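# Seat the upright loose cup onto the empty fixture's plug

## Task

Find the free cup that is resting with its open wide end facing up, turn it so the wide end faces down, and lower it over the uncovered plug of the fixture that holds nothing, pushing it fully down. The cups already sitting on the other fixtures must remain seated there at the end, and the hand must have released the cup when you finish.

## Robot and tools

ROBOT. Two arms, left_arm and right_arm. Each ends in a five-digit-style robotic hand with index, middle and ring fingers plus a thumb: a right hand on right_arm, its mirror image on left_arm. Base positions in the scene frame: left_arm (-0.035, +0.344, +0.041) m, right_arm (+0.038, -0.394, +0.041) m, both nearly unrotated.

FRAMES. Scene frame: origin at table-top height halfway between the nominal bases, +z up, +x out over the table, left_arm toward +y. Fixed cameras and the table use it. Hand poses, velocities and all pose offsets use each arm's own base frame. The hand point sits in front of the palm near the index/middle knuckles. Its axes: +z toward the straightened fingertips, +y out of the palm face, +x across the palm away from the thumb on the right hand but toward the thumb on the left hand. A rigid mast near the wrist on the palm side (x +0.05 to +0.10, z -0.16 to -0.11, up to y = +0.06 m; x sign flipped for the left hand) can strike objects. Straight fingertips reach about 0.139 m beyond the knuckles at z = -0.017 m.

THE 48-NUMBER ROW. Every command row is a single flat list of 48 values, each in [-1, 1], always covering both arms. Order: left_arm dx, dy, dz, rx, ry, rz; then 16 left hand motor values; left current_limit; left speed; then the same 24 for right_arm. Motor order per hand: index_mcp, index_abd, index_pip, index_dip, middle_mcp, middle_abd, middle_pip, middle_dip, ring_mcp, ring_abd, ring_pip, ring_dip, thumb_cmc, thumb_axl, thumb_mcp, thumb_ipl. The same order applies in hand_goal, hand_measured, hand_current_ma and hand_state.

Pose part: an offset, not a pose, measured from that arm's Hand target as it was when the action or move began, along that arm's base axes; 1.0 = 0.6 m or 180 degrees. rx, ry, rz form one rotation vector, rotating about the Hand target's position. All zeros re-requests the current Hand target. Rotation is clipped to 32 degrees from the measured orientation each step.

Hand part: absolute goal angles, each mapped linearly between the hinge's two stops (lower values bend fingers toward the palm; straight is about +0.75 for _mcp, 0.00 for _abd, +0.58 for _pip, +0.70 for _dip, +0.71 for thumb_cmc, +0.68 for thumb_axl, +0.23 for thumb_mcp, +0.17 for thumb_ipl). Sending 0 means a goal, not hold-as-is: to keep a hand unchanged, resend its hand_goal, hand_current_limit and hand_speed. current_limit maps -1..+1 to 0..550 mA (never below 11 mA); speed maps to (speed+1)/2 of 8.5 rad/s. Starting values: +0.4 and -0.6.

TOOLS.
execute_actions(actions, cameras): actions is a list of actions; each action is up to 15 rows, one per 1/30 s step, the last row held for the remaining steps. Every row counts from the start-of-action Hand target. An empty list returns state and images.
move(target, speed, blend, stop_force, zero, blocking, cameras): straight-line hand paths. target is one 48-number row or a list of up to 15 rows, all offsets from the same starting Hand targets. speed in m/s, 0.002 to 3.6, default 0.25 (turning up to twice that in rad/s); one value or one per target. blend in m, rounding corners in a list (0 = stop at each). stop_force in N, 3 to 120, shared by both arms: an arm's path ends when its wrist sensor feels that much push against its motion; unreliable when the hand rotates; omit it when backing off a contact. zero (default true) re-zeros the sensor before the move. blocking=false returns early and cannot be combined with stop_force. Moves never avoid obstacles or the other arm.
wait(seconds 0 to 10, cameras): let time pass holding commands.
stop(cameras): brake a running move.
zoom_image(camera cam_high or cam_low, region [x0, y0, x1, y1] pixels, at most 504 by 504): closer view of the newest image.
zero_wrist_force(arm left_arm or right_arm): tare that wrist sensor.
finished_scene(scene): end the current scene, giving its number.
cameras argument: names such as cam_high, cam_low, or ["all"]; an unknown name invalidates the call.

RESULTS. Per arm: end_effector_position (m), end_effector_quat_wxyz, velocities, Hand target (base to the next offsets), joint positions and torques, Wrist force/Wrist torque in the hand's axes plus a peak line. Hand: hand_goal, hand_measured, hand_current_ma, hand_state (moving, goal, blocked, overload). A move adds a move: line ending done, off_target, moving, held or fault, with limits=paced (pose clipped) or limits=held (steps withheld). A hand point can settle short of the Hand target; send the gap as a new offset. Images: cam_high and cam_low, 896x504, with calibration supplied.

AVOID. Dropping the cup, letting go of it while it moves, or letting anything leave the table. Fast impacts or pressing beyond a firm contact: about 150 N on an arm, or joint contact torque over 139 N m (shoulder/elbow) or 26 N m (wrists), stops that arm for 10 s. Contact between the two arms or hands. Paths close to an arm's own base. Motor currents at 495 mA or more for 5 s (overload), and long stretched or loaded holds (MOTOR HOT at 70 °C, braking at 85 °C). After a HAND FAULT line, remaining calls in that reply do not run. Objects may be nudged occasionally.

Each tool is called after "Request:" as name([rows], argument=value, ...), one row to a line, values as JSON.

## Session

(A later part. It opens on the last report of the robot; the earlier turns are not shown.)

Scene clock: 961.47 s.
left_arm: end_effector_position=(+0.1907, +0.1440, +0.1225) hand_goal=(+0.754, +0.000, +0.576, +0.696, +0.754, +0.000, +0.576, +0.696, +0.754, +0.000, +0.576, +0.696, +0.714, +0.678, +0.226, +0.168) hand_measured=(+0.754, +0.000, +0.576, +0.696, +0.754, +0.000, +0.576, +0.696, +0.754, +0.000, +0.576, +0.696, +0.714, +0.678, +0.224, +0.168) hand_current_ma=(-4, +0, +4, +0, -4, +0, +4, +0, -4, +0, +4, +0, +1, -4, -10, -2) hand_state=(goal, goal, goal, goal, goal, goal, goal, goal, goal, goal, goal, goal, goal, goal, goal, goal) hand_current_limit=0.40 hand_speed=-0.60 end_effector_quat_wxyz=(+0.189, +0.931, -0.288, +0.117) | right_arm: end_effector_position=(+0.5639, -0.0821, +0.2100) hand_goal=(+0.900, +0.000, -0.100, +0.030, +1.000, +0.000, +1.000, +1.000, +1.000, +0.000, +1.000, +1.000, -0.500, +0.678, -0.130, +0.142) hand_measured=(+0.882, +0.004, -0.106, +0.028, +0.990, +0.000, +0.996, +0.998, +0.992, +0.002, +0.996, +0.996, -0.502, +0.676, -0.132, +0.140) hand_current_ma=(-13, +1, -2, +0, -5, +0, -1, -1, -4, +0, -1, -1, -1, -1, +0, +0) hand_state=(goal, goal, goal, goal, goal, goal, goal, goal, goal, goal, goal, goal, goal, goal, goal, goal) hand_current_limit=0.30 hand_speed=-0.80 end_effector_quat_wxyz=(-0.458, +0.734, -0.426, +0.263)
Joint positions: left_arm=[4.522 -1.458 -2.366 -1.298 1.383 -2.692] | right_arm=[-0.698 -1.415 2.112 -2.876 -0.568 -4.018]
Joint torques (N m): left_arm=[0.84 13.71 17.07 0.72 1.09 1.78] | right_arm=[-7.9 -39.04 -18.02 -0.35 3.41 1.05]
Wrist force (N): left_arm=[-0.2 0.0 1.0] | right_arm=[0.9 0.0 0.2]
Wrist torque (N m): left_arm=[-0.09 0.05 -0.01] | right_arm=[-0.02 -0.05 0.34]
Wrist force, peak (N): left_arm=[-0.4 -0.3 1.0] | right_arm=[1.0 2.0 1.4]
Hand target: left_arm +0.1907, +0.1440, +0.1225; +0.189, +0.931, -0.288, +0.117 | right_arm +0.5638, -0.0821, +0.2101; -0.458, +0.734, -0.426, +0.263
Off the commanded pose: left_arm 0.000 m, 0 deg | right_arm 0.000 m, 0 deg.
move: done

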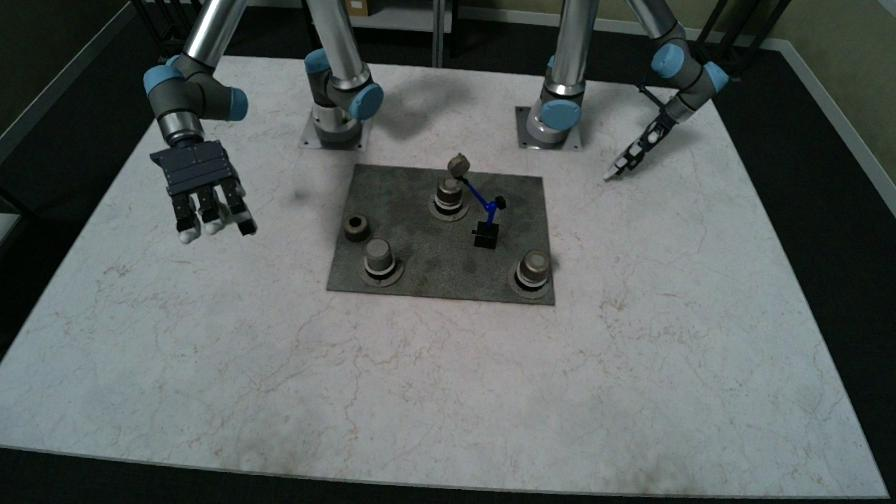

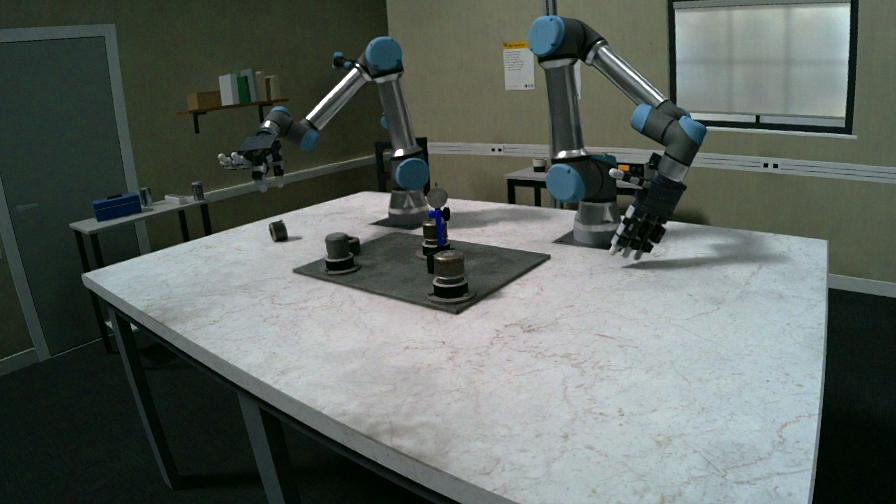

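Request:
move(target=[0,0,0,0,0,0,0.754,0,0.576,0.696,0.754,0,0.576,0.696,0.754,0,0.576,0.696,0.714,0.678,0.226,0.168,0.4,-0.6,0.2,0.1,0,0,0,0,0.9,0,-0.1,0.03,1,0,1,1,1,0,1,1,-0.5,0.678,-0.13,0.142,0.3,-0.8], speed=0.2, cameras=["all"])

Request:
zoom_image(camera="cam_low", region=[240, 200, 320, 260])

Request:
zoom_image(camera="cam_high", region=[180, 180, 260, 260])

Scene clock: 980.67 s.
left_arm: end_effector_position=(+0.1907, +0.1440, +0.1225) hand_goal=(+0.754, +0.000, +0.576, +0.696, +0.754, +0.000, +0.576, +0.696, +0.754, +0.000, +0.576, +0.696, +0.714, +0.678, +0.226, +0.168) hand_measured=(+0.754, +0.000, +0.576, +0.696, +0.754, +0.000, +0.576, +0.696, +0.754, +0.000, +0.576, +0.696, +0.714, +0.678, +0.224, +0.168) hand_current_ma=(-4, +0, +4, +0, -4, +0, +4, +0, -4, +0, +4, +0, +1, -4, -10, -2) hand_state=(goal, goal, goal, goal, goal, goal, goal, goal, goal, goal, goal, goal, goal, goal, goal, goal) hand_current_limit=0.40 hand_speed=-0.60 end_effector_quat_wxyz=(+0.189, +0.931, -0.288, +0.117) | right_arm: end_effector_position=(+0.6838, -0.0221, +0.2101) hand_goal=(+0.900, +0.000, -0.100, +0.030, +1.000, +0.000, +1.000, +1.000, +1.000, +0.000, +1.000, +1.000, -0.500, +0.678, -0.130, +0.142) hand_measured=(+0.882, +0.004, -0.104, +0.028, +0.990, +0.000, +0.996, +0.998, +0.992, +0.002, +0.996, +0.996, -0.502, +0.676, -0.130, +0.140) hand_current_ma=(-13, +1, -1, +0, -5, +0, -1, -1, -4, +0, -1, -1, -1, -1, +0, +0) hand_state=(goal, goal, goal, goal, goal, goal, goal, goal, goal, goal, goal, goal, goal, goal, goal, goal) hand_current_limit=0.30 hand_speed=-0.80 end_effector_quat_wxyz=(-0.458, +0.734, -0.426, +0.263)
Joint positions: left_arm=[4.522 -1.458 -2.366 -1.298 1.383 -2.692] | right_arm=[-0.465 -1.159 1.814 -3.066 -0.724 -3.727]
Joint torques (N m): left_arm=[1.65 14.39 16.1 0.58 1.15 2.04] | right_arm=[6.42 -32.12 -27.25 -1.15 0.82 1.35]
Wrist force (N): left_arm=[-0.2 -0.5 0.6] | right_arm=[0.4 0.1 0.6]
Wrist torque (N m): left_arm=[-0.10 0.04 0.00] | right_arm=[-0.04 0.03 0.33]
Wrist force, peak (N): left_arm=[-0.4 -0.4 1.2] | right_arm=[0.5 -0.7 2.3]
Hand target: left_arm +0.1907, +0.1440, +0.1225; +0.189, +0.931, -0.288, +0.117 | right_arm +0.6838, -0.0221, +0.2101; -0.458, +0.734, -0.426, +0.263
Off the commanded pose: left_arm 0.000 m, 0 deg | right_arm 0.000 m, 0 deg.
move: done

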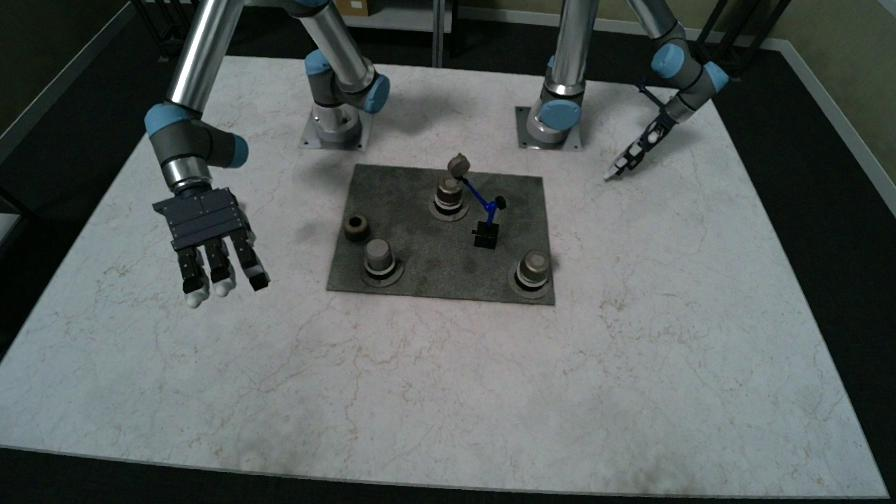

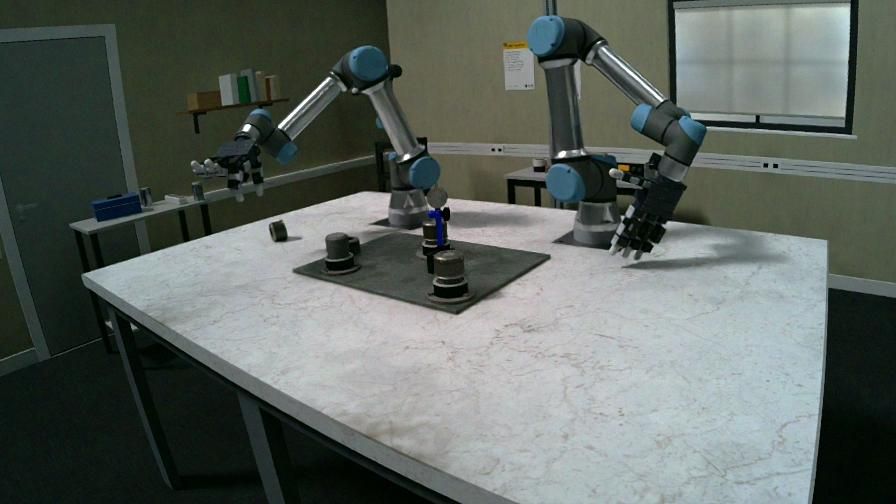

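Scaled by 6.300 from the camera's 896x504 image, which has a finer 1280x720 frame.

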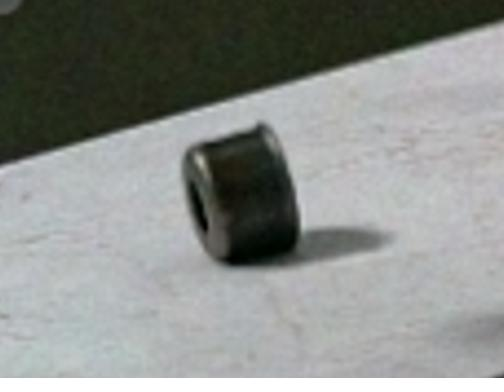

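Scaled by 6.300 from the camera's 896x504 image, which has a finer 1280x720 frame.

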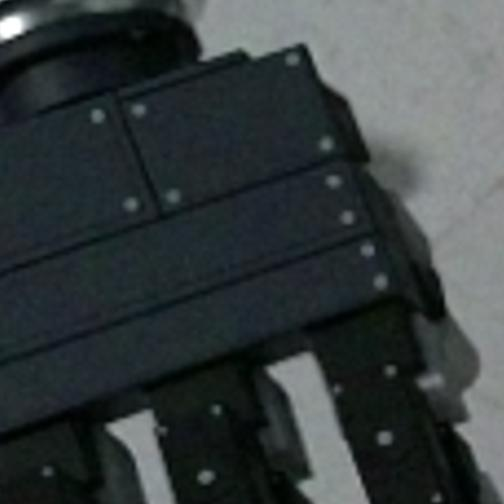

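Request:
move(target=[0,0,0,0,0,0,0.754,0,0.576,0.696,0.754,0,0.576,0.696,0.754,0,0.576,0.696,0.714,0.678,0.226,0.168,0.4,-0.6,0,0.2,0,0,0,0,0.9,0,-0.1,0.03,1,0,1,1,1,0,1,1,-0.5,0.678,-0.13,0.142,0.3,-0.8], speed=0.2, cameras=["all"])

Request:
zoom_image(camera="cam_low", region=[260, 210, 300, 250])

Request:
zoom_image(camera="cam_high", region=[200, 200, 250, 250])

Scene clock: 1022.73 s.
left_arm: end_effector_position=(+0.1907, +0.1440, +0.1225) hand_goal=(+0.754, +0.000, +0.576, +0.696, +0.754, +0.000, +0.576, +0.696, +0.754, +0.000, +0.576, +0.696, +0.714, +0.678, +0.226, +0.168) hand_measured=(+0.754, +0.000, +0.576, +0.696, +0.754, +0.000, +0.576, +0.696, +0.754, +0.000, +0.576, +0.696, +0.714, +0.678, +0.224, +0.168) hand_current_ma=(-4, +0, +4, +0, -4, +0, +4, +0, -4, +0, +4, +0, +1, -4, -10, -2) hand_state=(goal, goal, goal, goal, goal, goal, goal, goal, goal, goal, goal, goal, goal, goal, goal, goal) hand_current_limit=0.40 hand_speed=-0.60 end_effector_quat_wxyz=(+0.189, +0.931, -0.288, +0.117) | right_arm: end_effector_position=(+0.6839, +0.0978, +0.2100) hand_goal=(+0.900, +0.000, -0.100, +0.030, +1.000, +0.000, +1.000, +1.000, +1.000, +0.000, +1.000, +1.000, -0.500, +0.678, -0.130, +0.142) hand_measured=(+0.882, +0.004, -0.104, +0.028, +0.990, +0.000, +0.996, +0.998, +0.992, +0.002, +0.996, +0.996, -0.502, +0.676, -0.130, +0.140) hand_current_ma=(-13, +1, -1, +0, -5, +0, -1, -1, -4, +0, -1, -1, +0, +0, +0, +0) hand_state=(goal, goal, goal, goal, goal, goal, goal, goal, goal, goal, goal, goal, goal, goal, goal, goal) hand_current_limit=0.30 hand_speed=-0.80 end_effector_quat_wxyz=(-0.458, +0.734, -0.426, +0.263)
Joint positions: left_arm=[4.522 -1.458 -2.366 -1.298 1.383 -2.692] | right_arm=[-0.256 -1.157 1.835 -3.214 -0.888 -3.549]
Joint torques (N m): left_arm=[1.2 13.8 17.89 0.65 1.18 1.95] | right_arm=[7.32 -48.7 -16.89 -1.84 -0.12 0.77]
Wrist force (N): left_arm=[-0.4 0.0 0.9] | right_arm=[0.7 0.2 0.3]
Wrist torque (N m): left_arm=[-0.07 0.09 -0.04] | right_arm=[0.00 -0.02 0.36]
Wrist force, peak (N): left_arm=[-0.5 -0.1 1.0] | right_arm=[2.3 0.7 -0.2]
Hand target: left_arm +0.1907, +0.1440, +0.1225; +0.189, +0.931, -0.288, +0.117 | right_arm +0.6838, +0.0979, +0.2101; -0.458, +0.734, -0.426, +0.263
Off the commanded pose: left_arm 0.000 m, 0 deg | right_arm 0.000 m, 0 deg.
move: done

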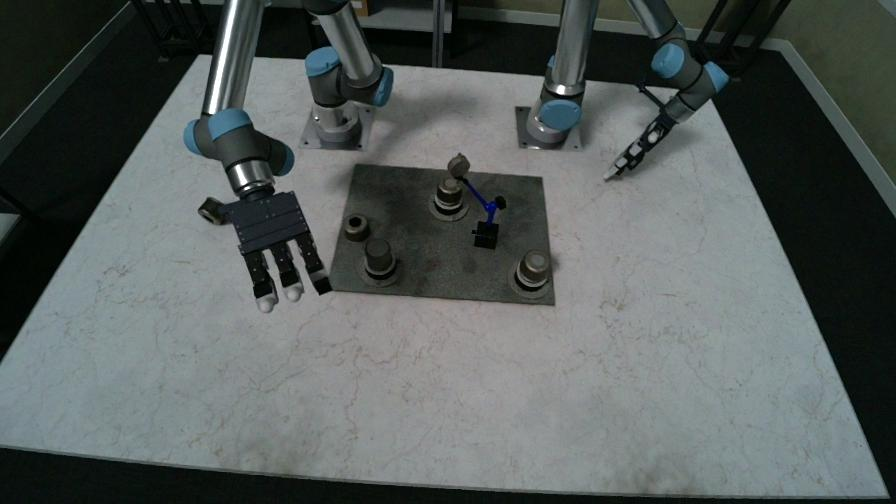

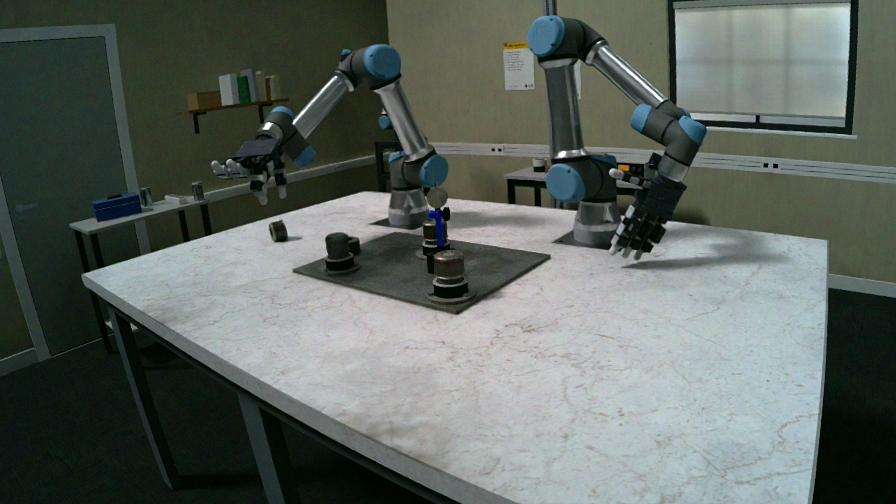

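Scaled by 12.600 from the camera's 896x504 image, which has a finer 1280x720 frame.

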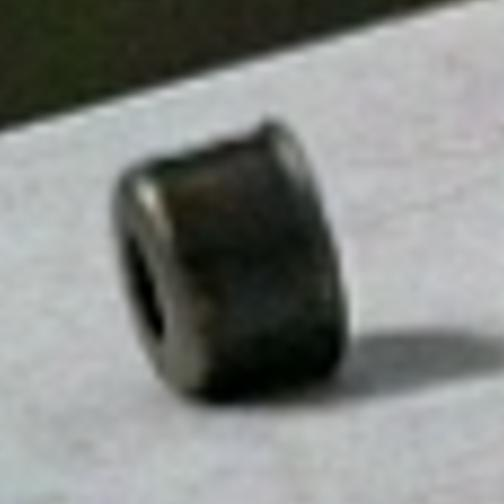

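Scaled by 10.080 from the camera's 896x504 image, which has a finer 1280x720 frame.

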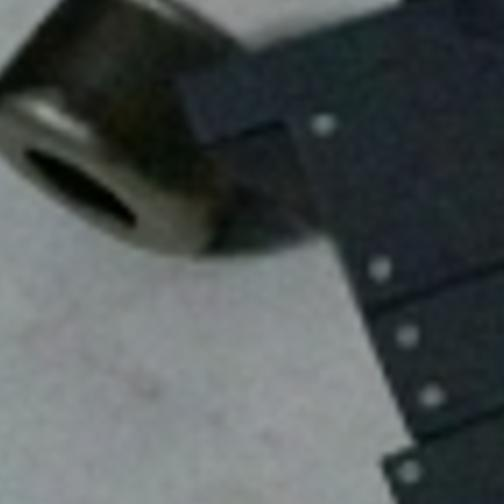

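Request:
move(target=[0,0,0,0,0,0,0.754,0,0.576,0.696,0.754,0,0.576,0.696,0.754,0,0.576,0.696,0.714,0.678,0.226,0.168,0.4,-0.6,0,0.1,0.05,0,0,0,0.9,0,-0.1,0.03,1,0,1,1,1,0,1,1,-0.5,0.678,-0.13,0.142,0.3,-0.8], speed=0.2, cameras=["all"])

Request:
zoom_image(camera="cam_high", region=[180, 180, 260, 250])

Scene clock: 1027.43 s.
left_arm: end_effector_position=(+0.1907, +0.1440, +0.1225) hand_goal=(+0.754, +0.000, +0.576, +0.696, +0.754, +0.000, +0.576, +0.696, +0.754, +0.000, +0.576, +0.696, +0.714, +0.678, +0.226, +0.168) hand_measured=(+0.754, +0.000, +0.576, +0.696, +0.754, +0.000, +0.576, +0.696, +0.754, +0.000, +0.576, +0.696, +0.714, +0.678, +0.224, +0.168) hand_current_ma=(-4, +0, +4, +0, -4, +0, +4, +0, -4, +0, +4, +0, +1, -4, -10, -2) hand_state=(goal, goal, goal, goal, goal, goal, goal, goal, goal, goal, goal, goal, goal, goal, goal, goal) hand_current_limit=0.40 hand_speed=-0.60 end_effector_quat_wxyz=(+0.189, +0.931, -0.288, +0.117) | right_arm: end_effector_position=(+0.6839, +0.1579, +0.2402) hand_goal=(+0.900, +0.000, -0.100, +0.030, +1.000, +0.000, +1.000, +1.000, +1.000, +0.000, +1.000, +1.000, -0.500, +0.678, -0.130, +0.142) hand_measured=(+0.882, +0.004, -0.104, +0.028, +0.990, +0.000, +0.996, +0.998, +0.992, +0.002, +0.996, +0.996, -0.502, +0.676, -0.130, +0.140) hand_current_ma=(-13, +1, -1, +0, -5, +0, -1, -1, -4, +0, -1, -1, +0, +0, +0, +0) hand_state=(goal, goal, goal, goal, goal, goal, goal, goal, goal, goal, goal, goal, goal, goal, goal, goal) hand_current_limit=0.30 hand_speed=-0.80 end_effector_quat_wxyz=(-0.458, +0.734, -0.426, +0.263)
Joint positions: left_arm=[4.522 -1.458 -2.366 -1.298 1.383 -2.692] | right_arm=[-0.146 -1.185 1.789 -3.186 -0.98 -3.474]
Joint torques (N m): left_arm=[1.71 12.99 17.75 0.77 1.14 2.13] | right_arm=[7.39 -29.73 -11.84 -4.62 0.54 0.25]
Wrist force (N): left_arm=[-0.4 -0.2 0.3] | right_arm=[0.7 0.1 0.2]
Wrist torque (N m): left_arm=[-0.05 0.07 -0.03] | right_arm=[0.00 -0.02 0.34]
Wrist force, peak (N): left_arm=[-0.7 0.1 0.9] | right_arm=[2.0 1.0 -0.1]
Hand target: left_arm +0.1907, +0.1440, +0.1225; +0.189, +0.931, -0.288, +0.117 | right_arm +0.6838, +0.1579, +0.2401; -0.458, +0.734, -0.426, +0.263
Off the commanded pose: left_arm 0.000 m, 0 deg | right_arm 0.000 m, 0 deg.
move: done

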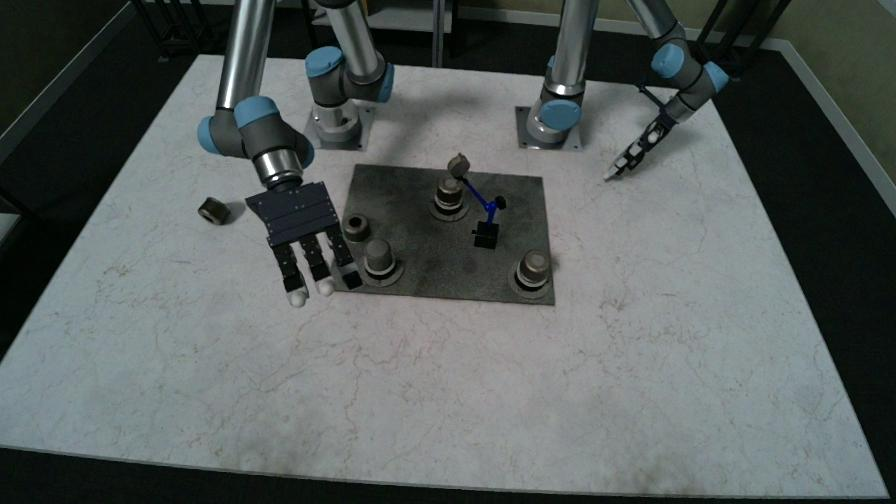

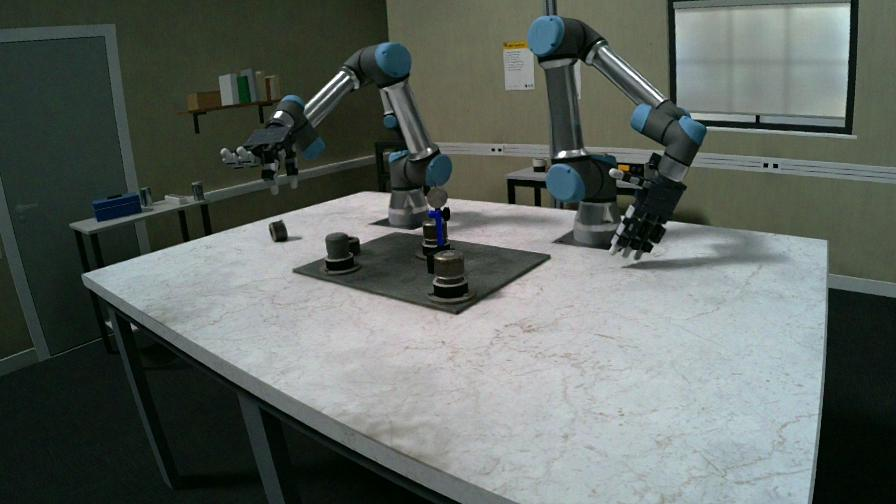

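Scaled by 6.300 from the camera's 896x504 image, which has a finer 1280x720 frame.

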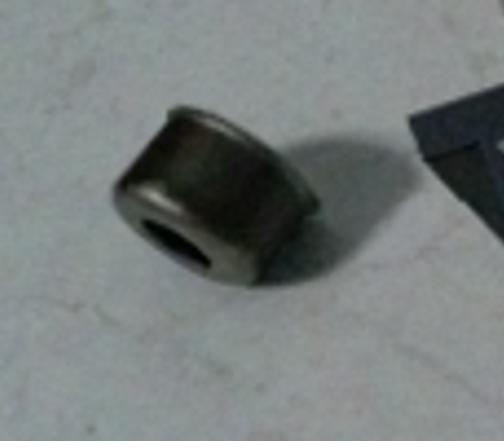

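Request:
move(target=[0,0,0,0,0,0,0.754,0,0.576,0.696,0.754,0,0.576,0.696,0.754,0,0.576,0.696,0.714,0.678,0.226,0.168,0.4,-0.6,-0.3892,-0.7372,-0.1668,0,0,0.25,1.0,0,0.066,0.116,1,0,1,1,1,0,1,1,-0.5,0.678,-0.056,0.168,0.3,-0.8], speed=0.2, cameras=["all"])

Request:
zoom_image(camera="cam_low", region=[220, 170, 340, 260])

Request:
zoom_image(camera="cam_high", region=[140, 140, 280, 260])

Scene clock: 1071.83 s.
left_arm: end_effector_position=(+0.1907, +0.1440, +0.1225) hand_goal=(+0.754, +0.000, +0.576, +0.696, +0.754, +0.000, +0.576, +0.696, +0.754, +0.000, +0.576, +0.696, +0.714, +0.678, +0.226, +0.168) hand_measured=(+0.754, +0.000, +0.576, +0.696, +0.754, +0.000, +0.576, +0.696, +0.754, +0.000, +0.576, +0.696, +0.714, +0.678, +0.224, +0.168) hand_current_ma=(-4, +0, +4, +0, -4, +0, +4, +0, -4, +0, +4, +0, +1, -4, -10, -2) hand_state=(goal, goal, goal, goal, goal, goal, goal, goal, goal, goal, goal, goal, goal, goal, goal, goal) hand_current_limit=0.40 hand_speed=-0.60 end_effector_quat_wxyz=(+0.189, +0.931, -0.288, +0.117) | right_arm: end_effector_position=(+0.4504, -0.2843, +0.1400) hand_goal=(+1.000, +0.000, +0.066, +0.116, +1.000, +0.000, +1.000, +1.000, +1.000, +0.000, +1.000, +1.000, -0.500, +0.678, -0.056, +0.168) hand_measured=(+0.980, +0.002, +0.058, +0.114, +0.990, +0.000, +0.996, +0.998, +0.992, +0.002, +0.996, +0.996, -0.502, +0.676, -0.058, +0.166) hand_current_ma=(-18, +1, -3, +0, -5, +0, -1, -1, -4, +0, -1, -1, +0, +0, +0, -1) hand_state=(blocked, goal, goal, goal, goal, goal, goal, goal, goal, goal, goal, goal, goal, goal, goal, goal) hand_current_limit=0.30 hand_speed=-0.80 end_effector_quat_wxyz=(-0.524, +0.841, -0.113, +0.068) end_effector_velocity=(-0.002, -0.001, +0.000) end_effector_angular_velocity=(-0.002, +0.000, +0.004)
Joint positions: left_arm=[4.522 -1.458 -2.366 -1.298 1.383 -2.692] | right_arm=[-1.028 -1.114 1.493 -0.997 -0.867 -5.848]
Joint velocities: left_arm=[within noise] | right_arm=[-0.002 0 0 0.001 -0.005 -0.003]
Joint torques (N m): left_arm=[1.33 13.62 18.35 0.62 1.15 2.21] | right_arm=[-8.08 -40.86 -26.76 0.78 -1.09 -1.82]
Wrist force (N): left_arm=[-0.4 -0.1 0.7] | right_arm=[0.6 0.0 0.0]
Wrist torque (N m): left_arm=[-0.07 0.06 -0.03] | right_arm=[-0.04 0.00 0.21]
Wrist force, peak (N): left_arm=[-0.6 -0.1 1.1] | right_arm=[0.2 1.3 -1.4]
Hand target: left_arm +0.1907, +0.1440, +0.1225; +0.189, +0.931, -0.288, +0.117 | right_arm +0.4503, -0.2844, +0.1400; -0.524, +0.841, -0.113, +0.068
Off the commanded pose: left_arm 0.000 m, 0 deg | right_arm 0.000 m, 0 deg.
move: done

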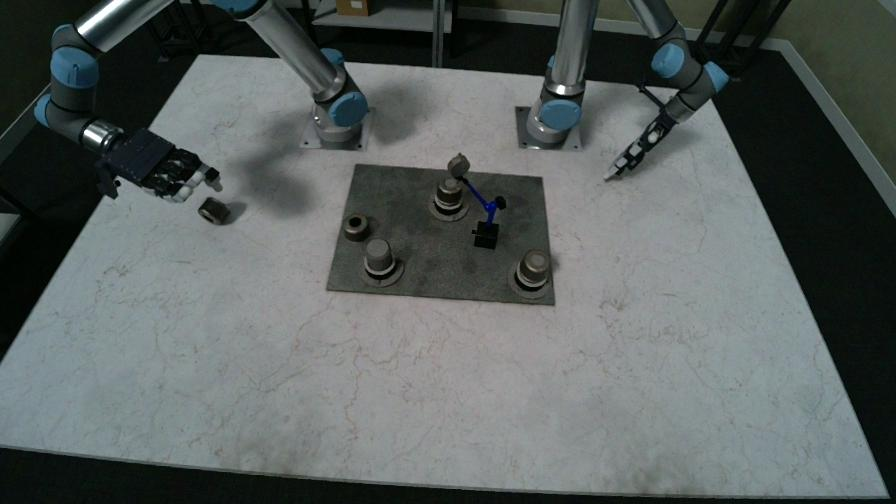

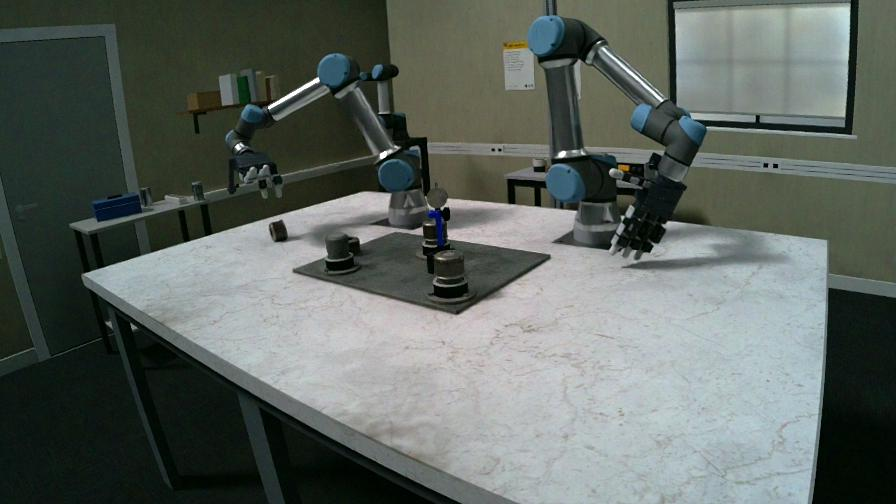

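Scaled by 4.200 from the camera's 896x504 image, which has a finer 1280x720 frame.

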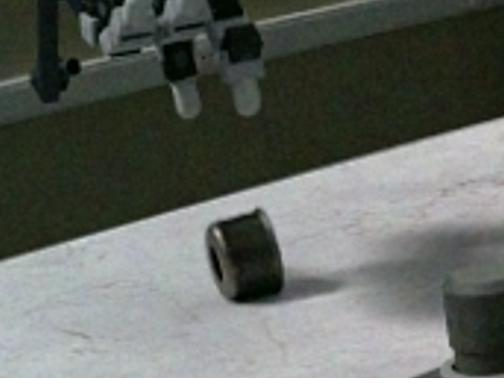

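Scaled by 3.600 from the camera's 896x504 image, which has a finer 1280x720 frame.

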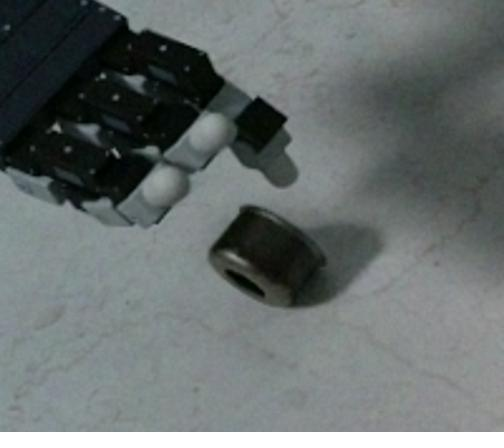

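Request:
move(target=[0,0,0,0,0,0,0.754,0,0.576,0.696,0.754,0,0.576,0.696,0.754,0,0.576,0.696,0.714,0.678,0.226,0.168,0.4,-0.6,0.01,0.0067,-0.12,0,0,0,1.0,0,0.066,0.116,1,0,1,1,1,0,1,1,-0.5,0.678,-0.056,0.168,0.3,-0.8], speed=0.1, cameras=["all"])

Request:
zoom_image(camera="cam_low", region=[230, 180, 320, 250])

Request:
zoom_image(camera="cam_high", region=[160, 150, 260, 250])

Scene clock: 1089.10 s.
left_arm: end_effector_position=(+0.1907, +0.1440, +0.1225) hand_goal=(+0.754, +0.000, +0.576, +0.696, +0.754, +0.000, +0.576, +0.696, +0.754, +0.000, +0.576, +0.696, +0.714, +0.678, +0.226, +0.168) hand_measured=(+0.754, +0.000, +0.576, +0.696, +0.754, +0.000, +0.576, +0.696, +0.754, +0.000, +0.576, +0.696, +0.714, +0.678, +0.224, +0.168) hand_current_ma=(-4, +0, +4, +0, -4, +0, +4, +0, -4, +0, +4, +0, +1, -4, -10, -2) hand_state=(goal, goal, goal, goal, goal, goal, goal, goal, goal, goal, goal, goal, goal, goal, goal, goal) hand_current_limit=0.40 hand_speed=-0.60 end_effector_quat_wxyz=(+0.189, +0.931, -0.288, +0.117) | right_arm: end_effector_position=(+0.4563, -0.2802, +0.0680) hand_goal=(+1.000, +0.000, +0.066, +0.116, +1.000, +0.000, +1.000, +1.000, +1.000, +0.000, +1.000, +1.000, -0.500, +0.678, -0.056, +0.168) hand_measured=(+0.980, +0.002, +0.060, +0.114, +0.990, +0.000, +0.996, +0.998, +0.992, +0.002, +0.996, +0.996, -0.502, +0.676, -0.058, +0.166) hand_current_ma=(-17, +1, -3, +0, -5, +0, -1, -1, -4, +0, -1, -1, +0, +0, +0, -1) hand_state=(blocked, goal, goal, goal, goal, goal, goal, goal, goal, goal, goal, goal, goal, goal, goal, goal) hand_current_limit=0.30 hand_speed=-0.80 end_effector_quat_wxyz=(-0.524, +0.841, -0.113, +0.068)
Joint positions: left_arm=[4.522 -1.458 -2.366 -1.298 1.383 -2.692] | right_arm=[-1.016 -1.037 1.578 -1.164 -0.858 -5.839]
Joint torques (N m): left_arm=[0.32 13.28 18.48 0.75 1.15 2.21] | right_arm=[-6.11 -50.43 -26.06 -0.13 -0.53 -0.9]
Wrist force (N): left_arm=[-0.4 0.1 0.7] | right_arm=[0.6 0.1 0.3]
Wrist torque (N m): left_arm=[-0.05 0.08 -0.04] | right_arm=[-0.04 -0.01 0.20]
Wrist force, peak (N): left_arm=[-0.5 0.2 1.0] | right_arm=[0.5 1.4 0.9]
Hand target: left_arm +0.1907, +0.1440, +0.1225; +0.189, +0.931, -0.288, +0.117 | right_arm +0.4563, -0.2804, +0.0680; -0.524, +0.841, -0.113, +0.068
Off the commanded pose: left_arm 0.000 m, 0 deg | right_arm 0.000 m, 0 deg.
move: done

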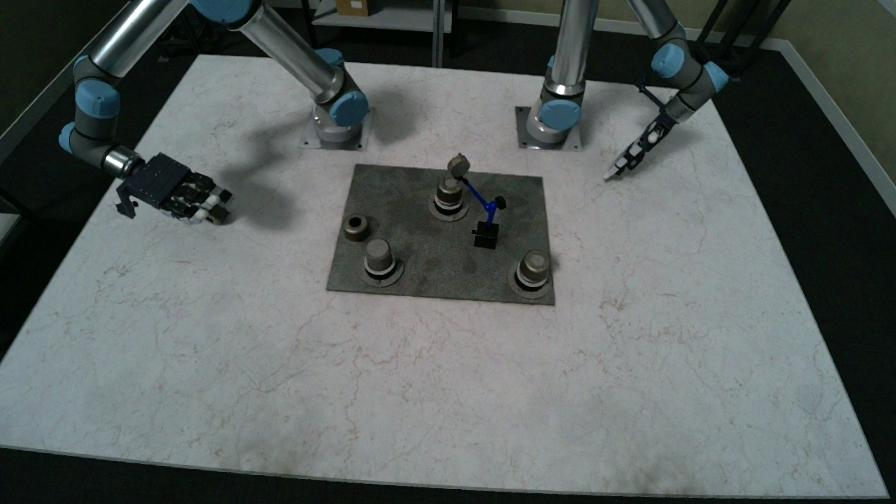

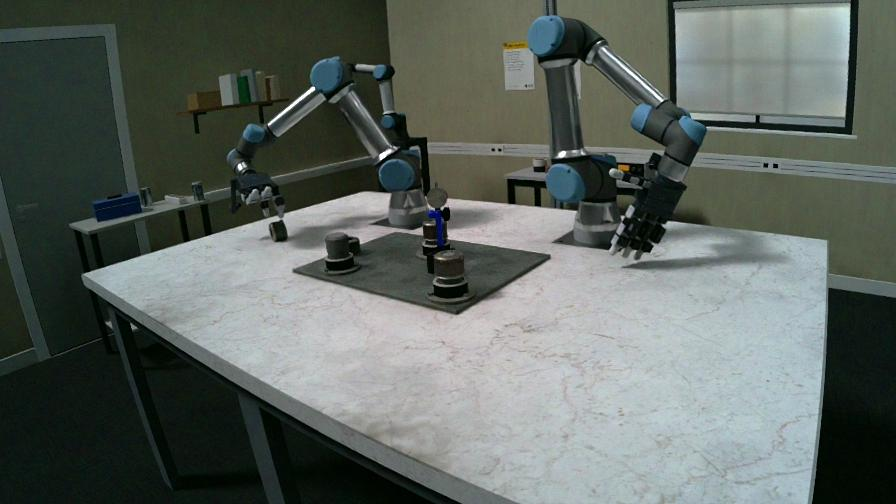

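Scaled by 5.600 from the camera's 896x504 image, which has a finer 1280x720 frame.

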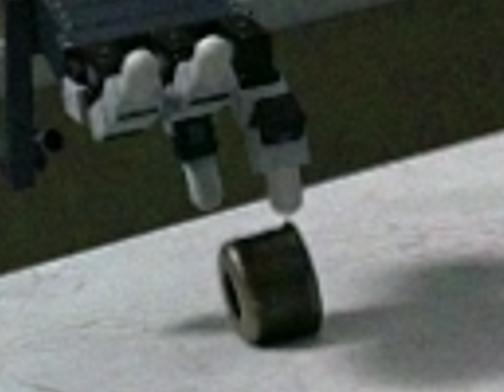

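Scaled by 5.040 from the camera's 896x504 image, which has a finer 1280x720 frame.

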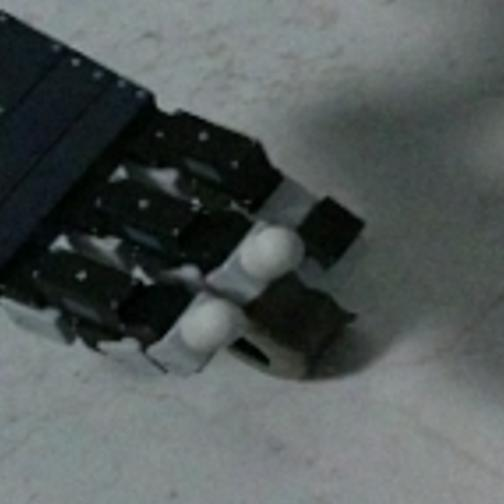

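Request:
zoom_image(camera="cam_high", region=[200, 180, 240, 230])

Scaled by 10.080 from the camera's 896x504 image, which has a finer 1280x720 frame.

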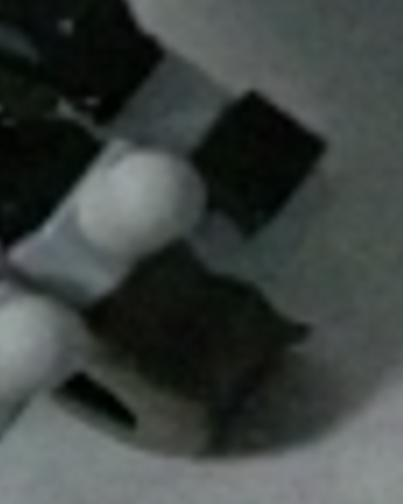

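Request:
move(target=[0,0,0,0,0,0,0.754,0,0.576,0.696,0.754,0,0.576,0.696,0.754,0,0.576,0.696,0.714,0.678,0.226,0.168,0.4,-0.6,0.0065,-0.0017,-0.1017,0,0,0,1.0,0,0.066,0.116,1,0,1,1,1,0,1,1,-0.5,0.678,-0.056,0.168,0.3,-0.8], speed=0.06, cameras=["all"])

Request:
zoom_image(camera="cam_low", region=[240, 190, 310, 250])

Request:
zoom_image(camera="cam_high", region=[190, 180, 250, 240])

Scene clock: 1116.63 s.
left_arm: end_effector_position=(+0.1907, +0.1440, +0.1225) hand_goal=(+0.754, +0.000, +0.576, +0.696, +0.754, +0.000, +0.576, +0.696, +0.754, +0.000, +0.576, +0.696, +0.714, +0.678, +0.226, +0.168) hand_measured=(+0.754, +0.000, +0.576, +0.696, +0.754, +0.000, +0.576, +0.696, +0.754, +0.000, +0.576, +0.696, +0.714, +0.678, +0.224, +0.168) hand_current_ma=(-4, +0, +4, +0, -4, +0, +4, +0, -4, +0, +4, +0, +1, -4, -10, -2) hand_state=(goal, goal, goal, goal, goal, goal, goal, goal, goal, goal, goal, goal, goal, goal, goal, goal) hand_current_limit=0.40 hand_speed=-0.60 end_effector_quat_wxyz=(+0.189, +0.931, -0.288, +0.117) | right_arm: end_effector_position=(+0.4602, -0.2813, +0.0069) hand_goal=(+1.000, +0.000, +0.066, +0.116, +1.000, +0.000, +1.000, +1.000, +1.000, +0.000, +1.000, +1.000, -0.500, +0.678, -0.056, +0.168) hand_measured=(+0.980, +0.002, +0.060, +0.114, +0.990, +0.000, +0.996, +0.998, +0.992, +0.002, +0.996, +0.996, -0.502, +0.676, -0.058, +0.166) hand_current_ma=(-17, +1, -3, +0, -5, +0, -1, -1, -4, +0, -1, -1, +0, +0, +0, -1) hand_state=(blocked, goal, goal, goal, goal, goal, goal, goal, goal, goal, goal, goal, goal, goal, goal, goal) hand_current_limit=0.30 hand_speed=-0.80 end_effector_quat_wxyz=(-0.524, +0.841, -0.113, +0.068) end_effector_velocity=(+0.000, +0.000, +0.002) end_effector_angular_velocity=(+0.000, -0.001, +0.000)
Joint positions: left_arm=[4.522 -1.458 -2.366 -1.298 1.383 -2.692] | right_arm=[-1.012 -0.949 1.616 -1.292 -0.854 -5.836]
Joint velocities: left_arm=[within noise] | right_arm=[0 -0.003 -0.002 0.005 0 -0.001]
Joint torques (N m): left_arm=[-0.01 14.33 18.47 0.6 1.17 2.38] | right_arm=[3.96 -57.05 -24.02 1.78 2.23 0.79]
Wrist force (N): left_arm=[-0.2 -0.3 0.5] | right_arm=[0.7 -0.1 0.4]
Wrist torque (N m): left_arm=[-0.06 0.04 -0.02] | right_arm=[-0.09 -0.02 0.21]
Wrist force, peak (N): left_arm=[-0.6 -0.3 0.9] | right_arm=[0.7 0.7 0.7]
Hand target: left_arm +0.1907, +0.1440, +0.1225; +0.189, +0.931, -0.288, +0.117 | right_arm +0.4602, -0.2814, +0.0070; -0.524, +0.841, -0.113, +0.068
Off the commanded pose: left_arm 0.000 m, 0 deg | right_arm 0.000 m, 0 deg.
move: done

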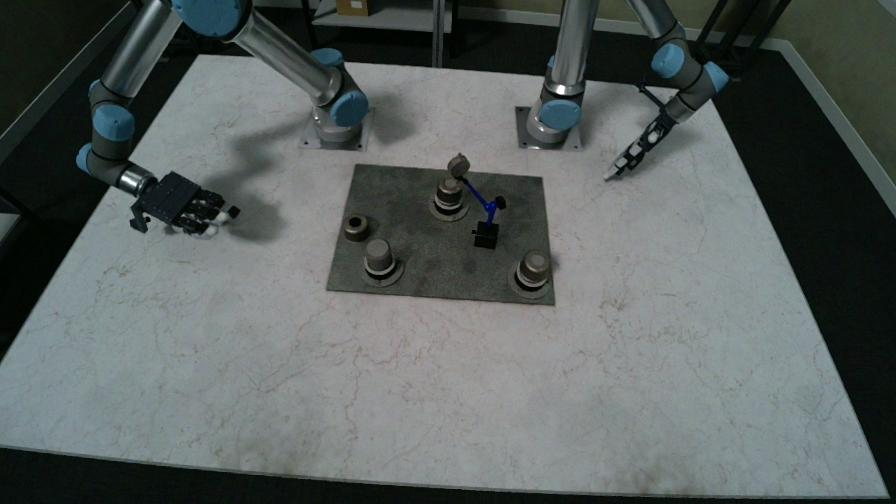

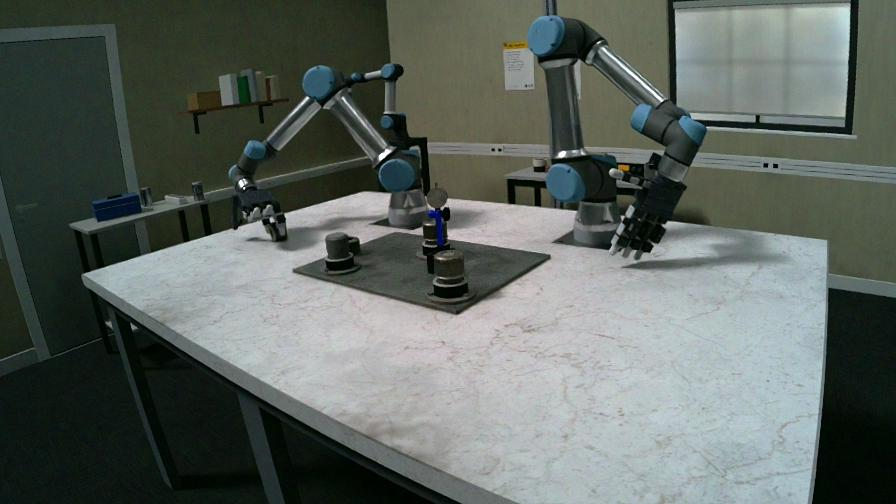

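Scaled by 7.200 from the camera's 896x504 image, which has a finer 1280x720 frame.

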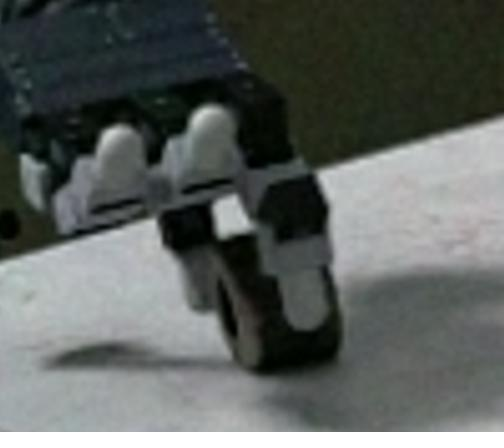

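Scaled by 8.400 from the camera's 896x504 image, which has a finer 1280x720 frame.

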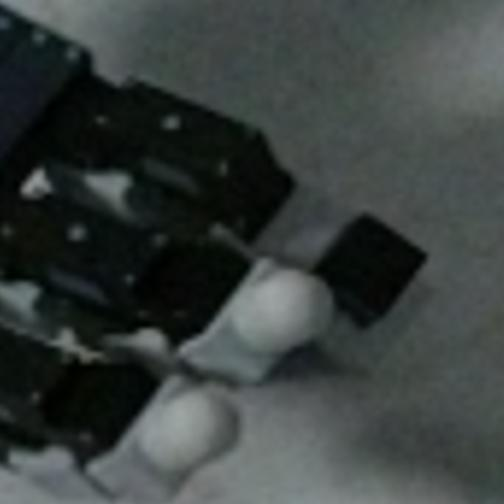

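Request:
move(target=[0,0,0,0,0,0,0.754,0,0.576,0.696,0.754,0,0.576,0.696,0.754,0,0.576,0.696,0.714,0.678,0.226,0.168,0.4,-0.6,-0.0056,0.0015,0,0,0,0,0.84,0,-0.17,0.01,1,0,1,1,1,0,1,1,-0.5,0.678,-0.13,0.142,0.2,-0.8], speed=0.06, cameras=["all"])

Request:
zoom_image(camera="cam_low", region=[240, 190, 310, 250])

Scene clock: 1126.37 s.
left_arm: end_effector_position=(+0.1907, +0.1440, +0.1225) hand_goal=(+0.754, +0.000, +0.576, +0.696, +0.754, +0.000, +0.576, +0.696, +0.754, +0.000, +0.576, +0.696, +0.714, +0.678, +0.226, +0.168) hand_measured=(+0.754, +0.000, +0.576, +0.696, +0.754, +0.000, +0.576, +0.696, +0.754, +0.000, +0.576, +0.696, +0.714, +0.678, +0.224, +0.168) hand_current_ma=(-4, +0, +4, +0, -4, +0, +4, +0, -4, +0, +4, +0, +1, -4, -10, -2) hand_state=(goal, goal, goal, goal, goal, goal, goal, goal, goal, goal, goal, goal, goal, goal, goal, goal) hand_current_limit=0.40 hand_speed=-0.60 end_effector_quat_wxyz=(+0.189, +0.931, -0.288, +0.117) | right_arm: end_effector_position=(+0.4568, -0.2805, +0.0070) hand_goal=(+0.840, +0.000, -0.170, +0.010, +1.000, +0.000, +1.000, +1.000, +1.000, +0.000, +1.000, +1.000, -0.500, +0.678, -0.130, +0.142) hand_measured=(+0.834, +0.002, -0.168, +0.012, +0.990, +0.000, +0.996, +0.998, +0.992, +0.002, +0.996, +0.996, -0.502, +0.676, -0.128, +0.144) hand_current_ma=(-2, +1, +0, +1, -5, +0, -1, -1, -4, +0, -1, -1, +0, +0, +1, +1) hand_state=(goal, goal, goal, goal, goal, goal, goal, goal, goal, goal, goal, goal, goal, goal, goal, goal) hand_current_limit=0.20 hand_speed=-0.80 end_effector_quat_wxyz=(-0.524, +0.841, -0.113, +0.068)
Joint positions: left_arm=[4.522 -1.458 -2.366 -1.298 1.383 -2.692] | right_arm=[-1.016 -0.954 1.625 -1.295 -0.857 -5.839]
Joint torques (N m): left_arm=[1.27 13.52 17.93 0.72 0.97 2.09] | right_arm=[-0.59 -47.36 -19.05 -1.97 -0.12 -0.62]
Wrist force (N): left_arm=[-0.5 -0.3 0.7] | right_arm=[0.5 -0.1 0.4]
Wrist torque (N m): left_arm=[-0.09 0.09 -0.04] | right_arm=[-0.10 -0.01 0.34]
Wrist force, peak (N): left_arm=[-0.3 -0.4 1.0] | right_arm=[0.8 0.0 0.5]
Hand target: left_arm +0.1907, +0.1440, +0.1225; +0.189, +0.931, -0.288, +0.117 | right_arm +0.4569, -0.2805, +0.0070; -0.524, +0.841, -0.113, +0.068
Off the commanded pose: left_arm 0.000 m, 0 deg | right_arm 0.000 m, 0 deg.
move: done

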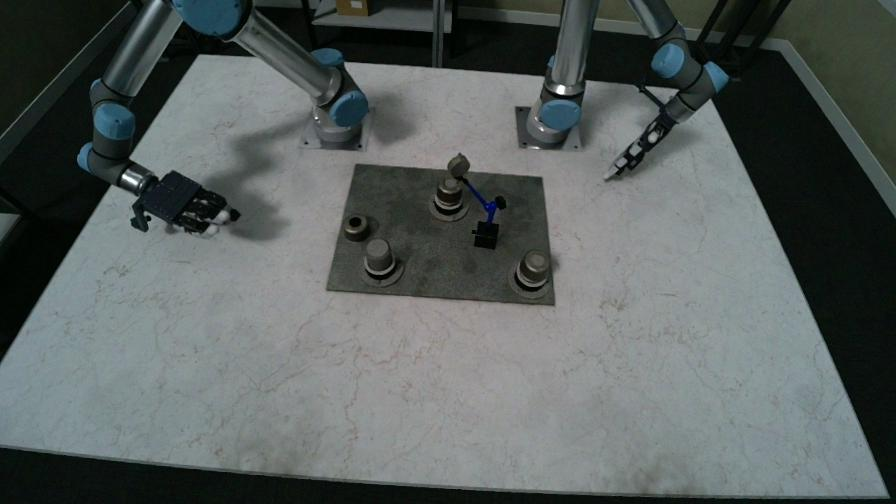

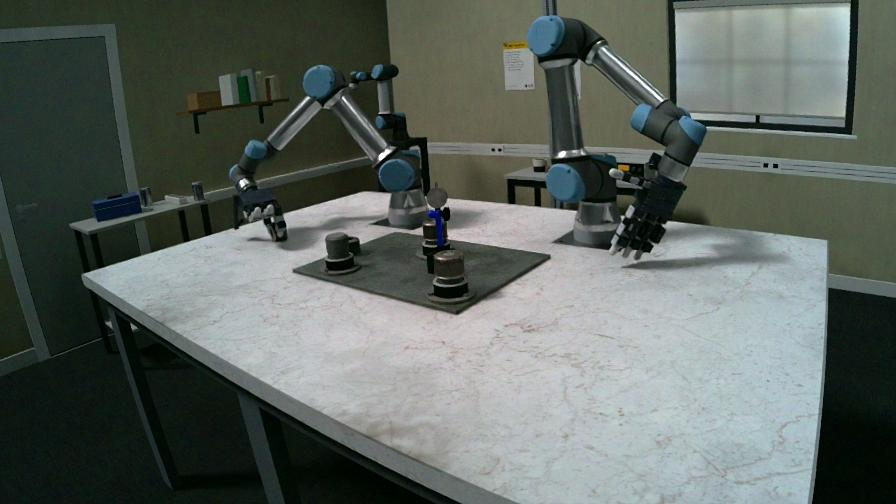

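Scaled by 7.200 from the camera's 896x504 image, which has a finer 1280x720 frame.

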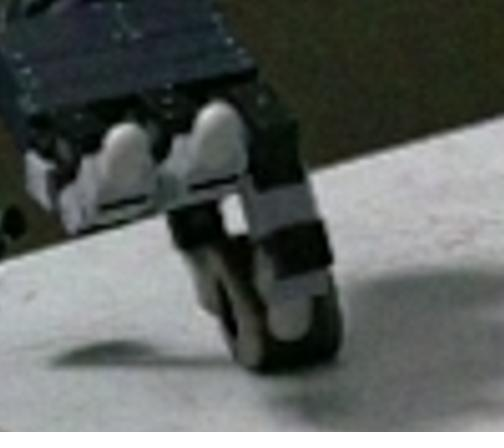

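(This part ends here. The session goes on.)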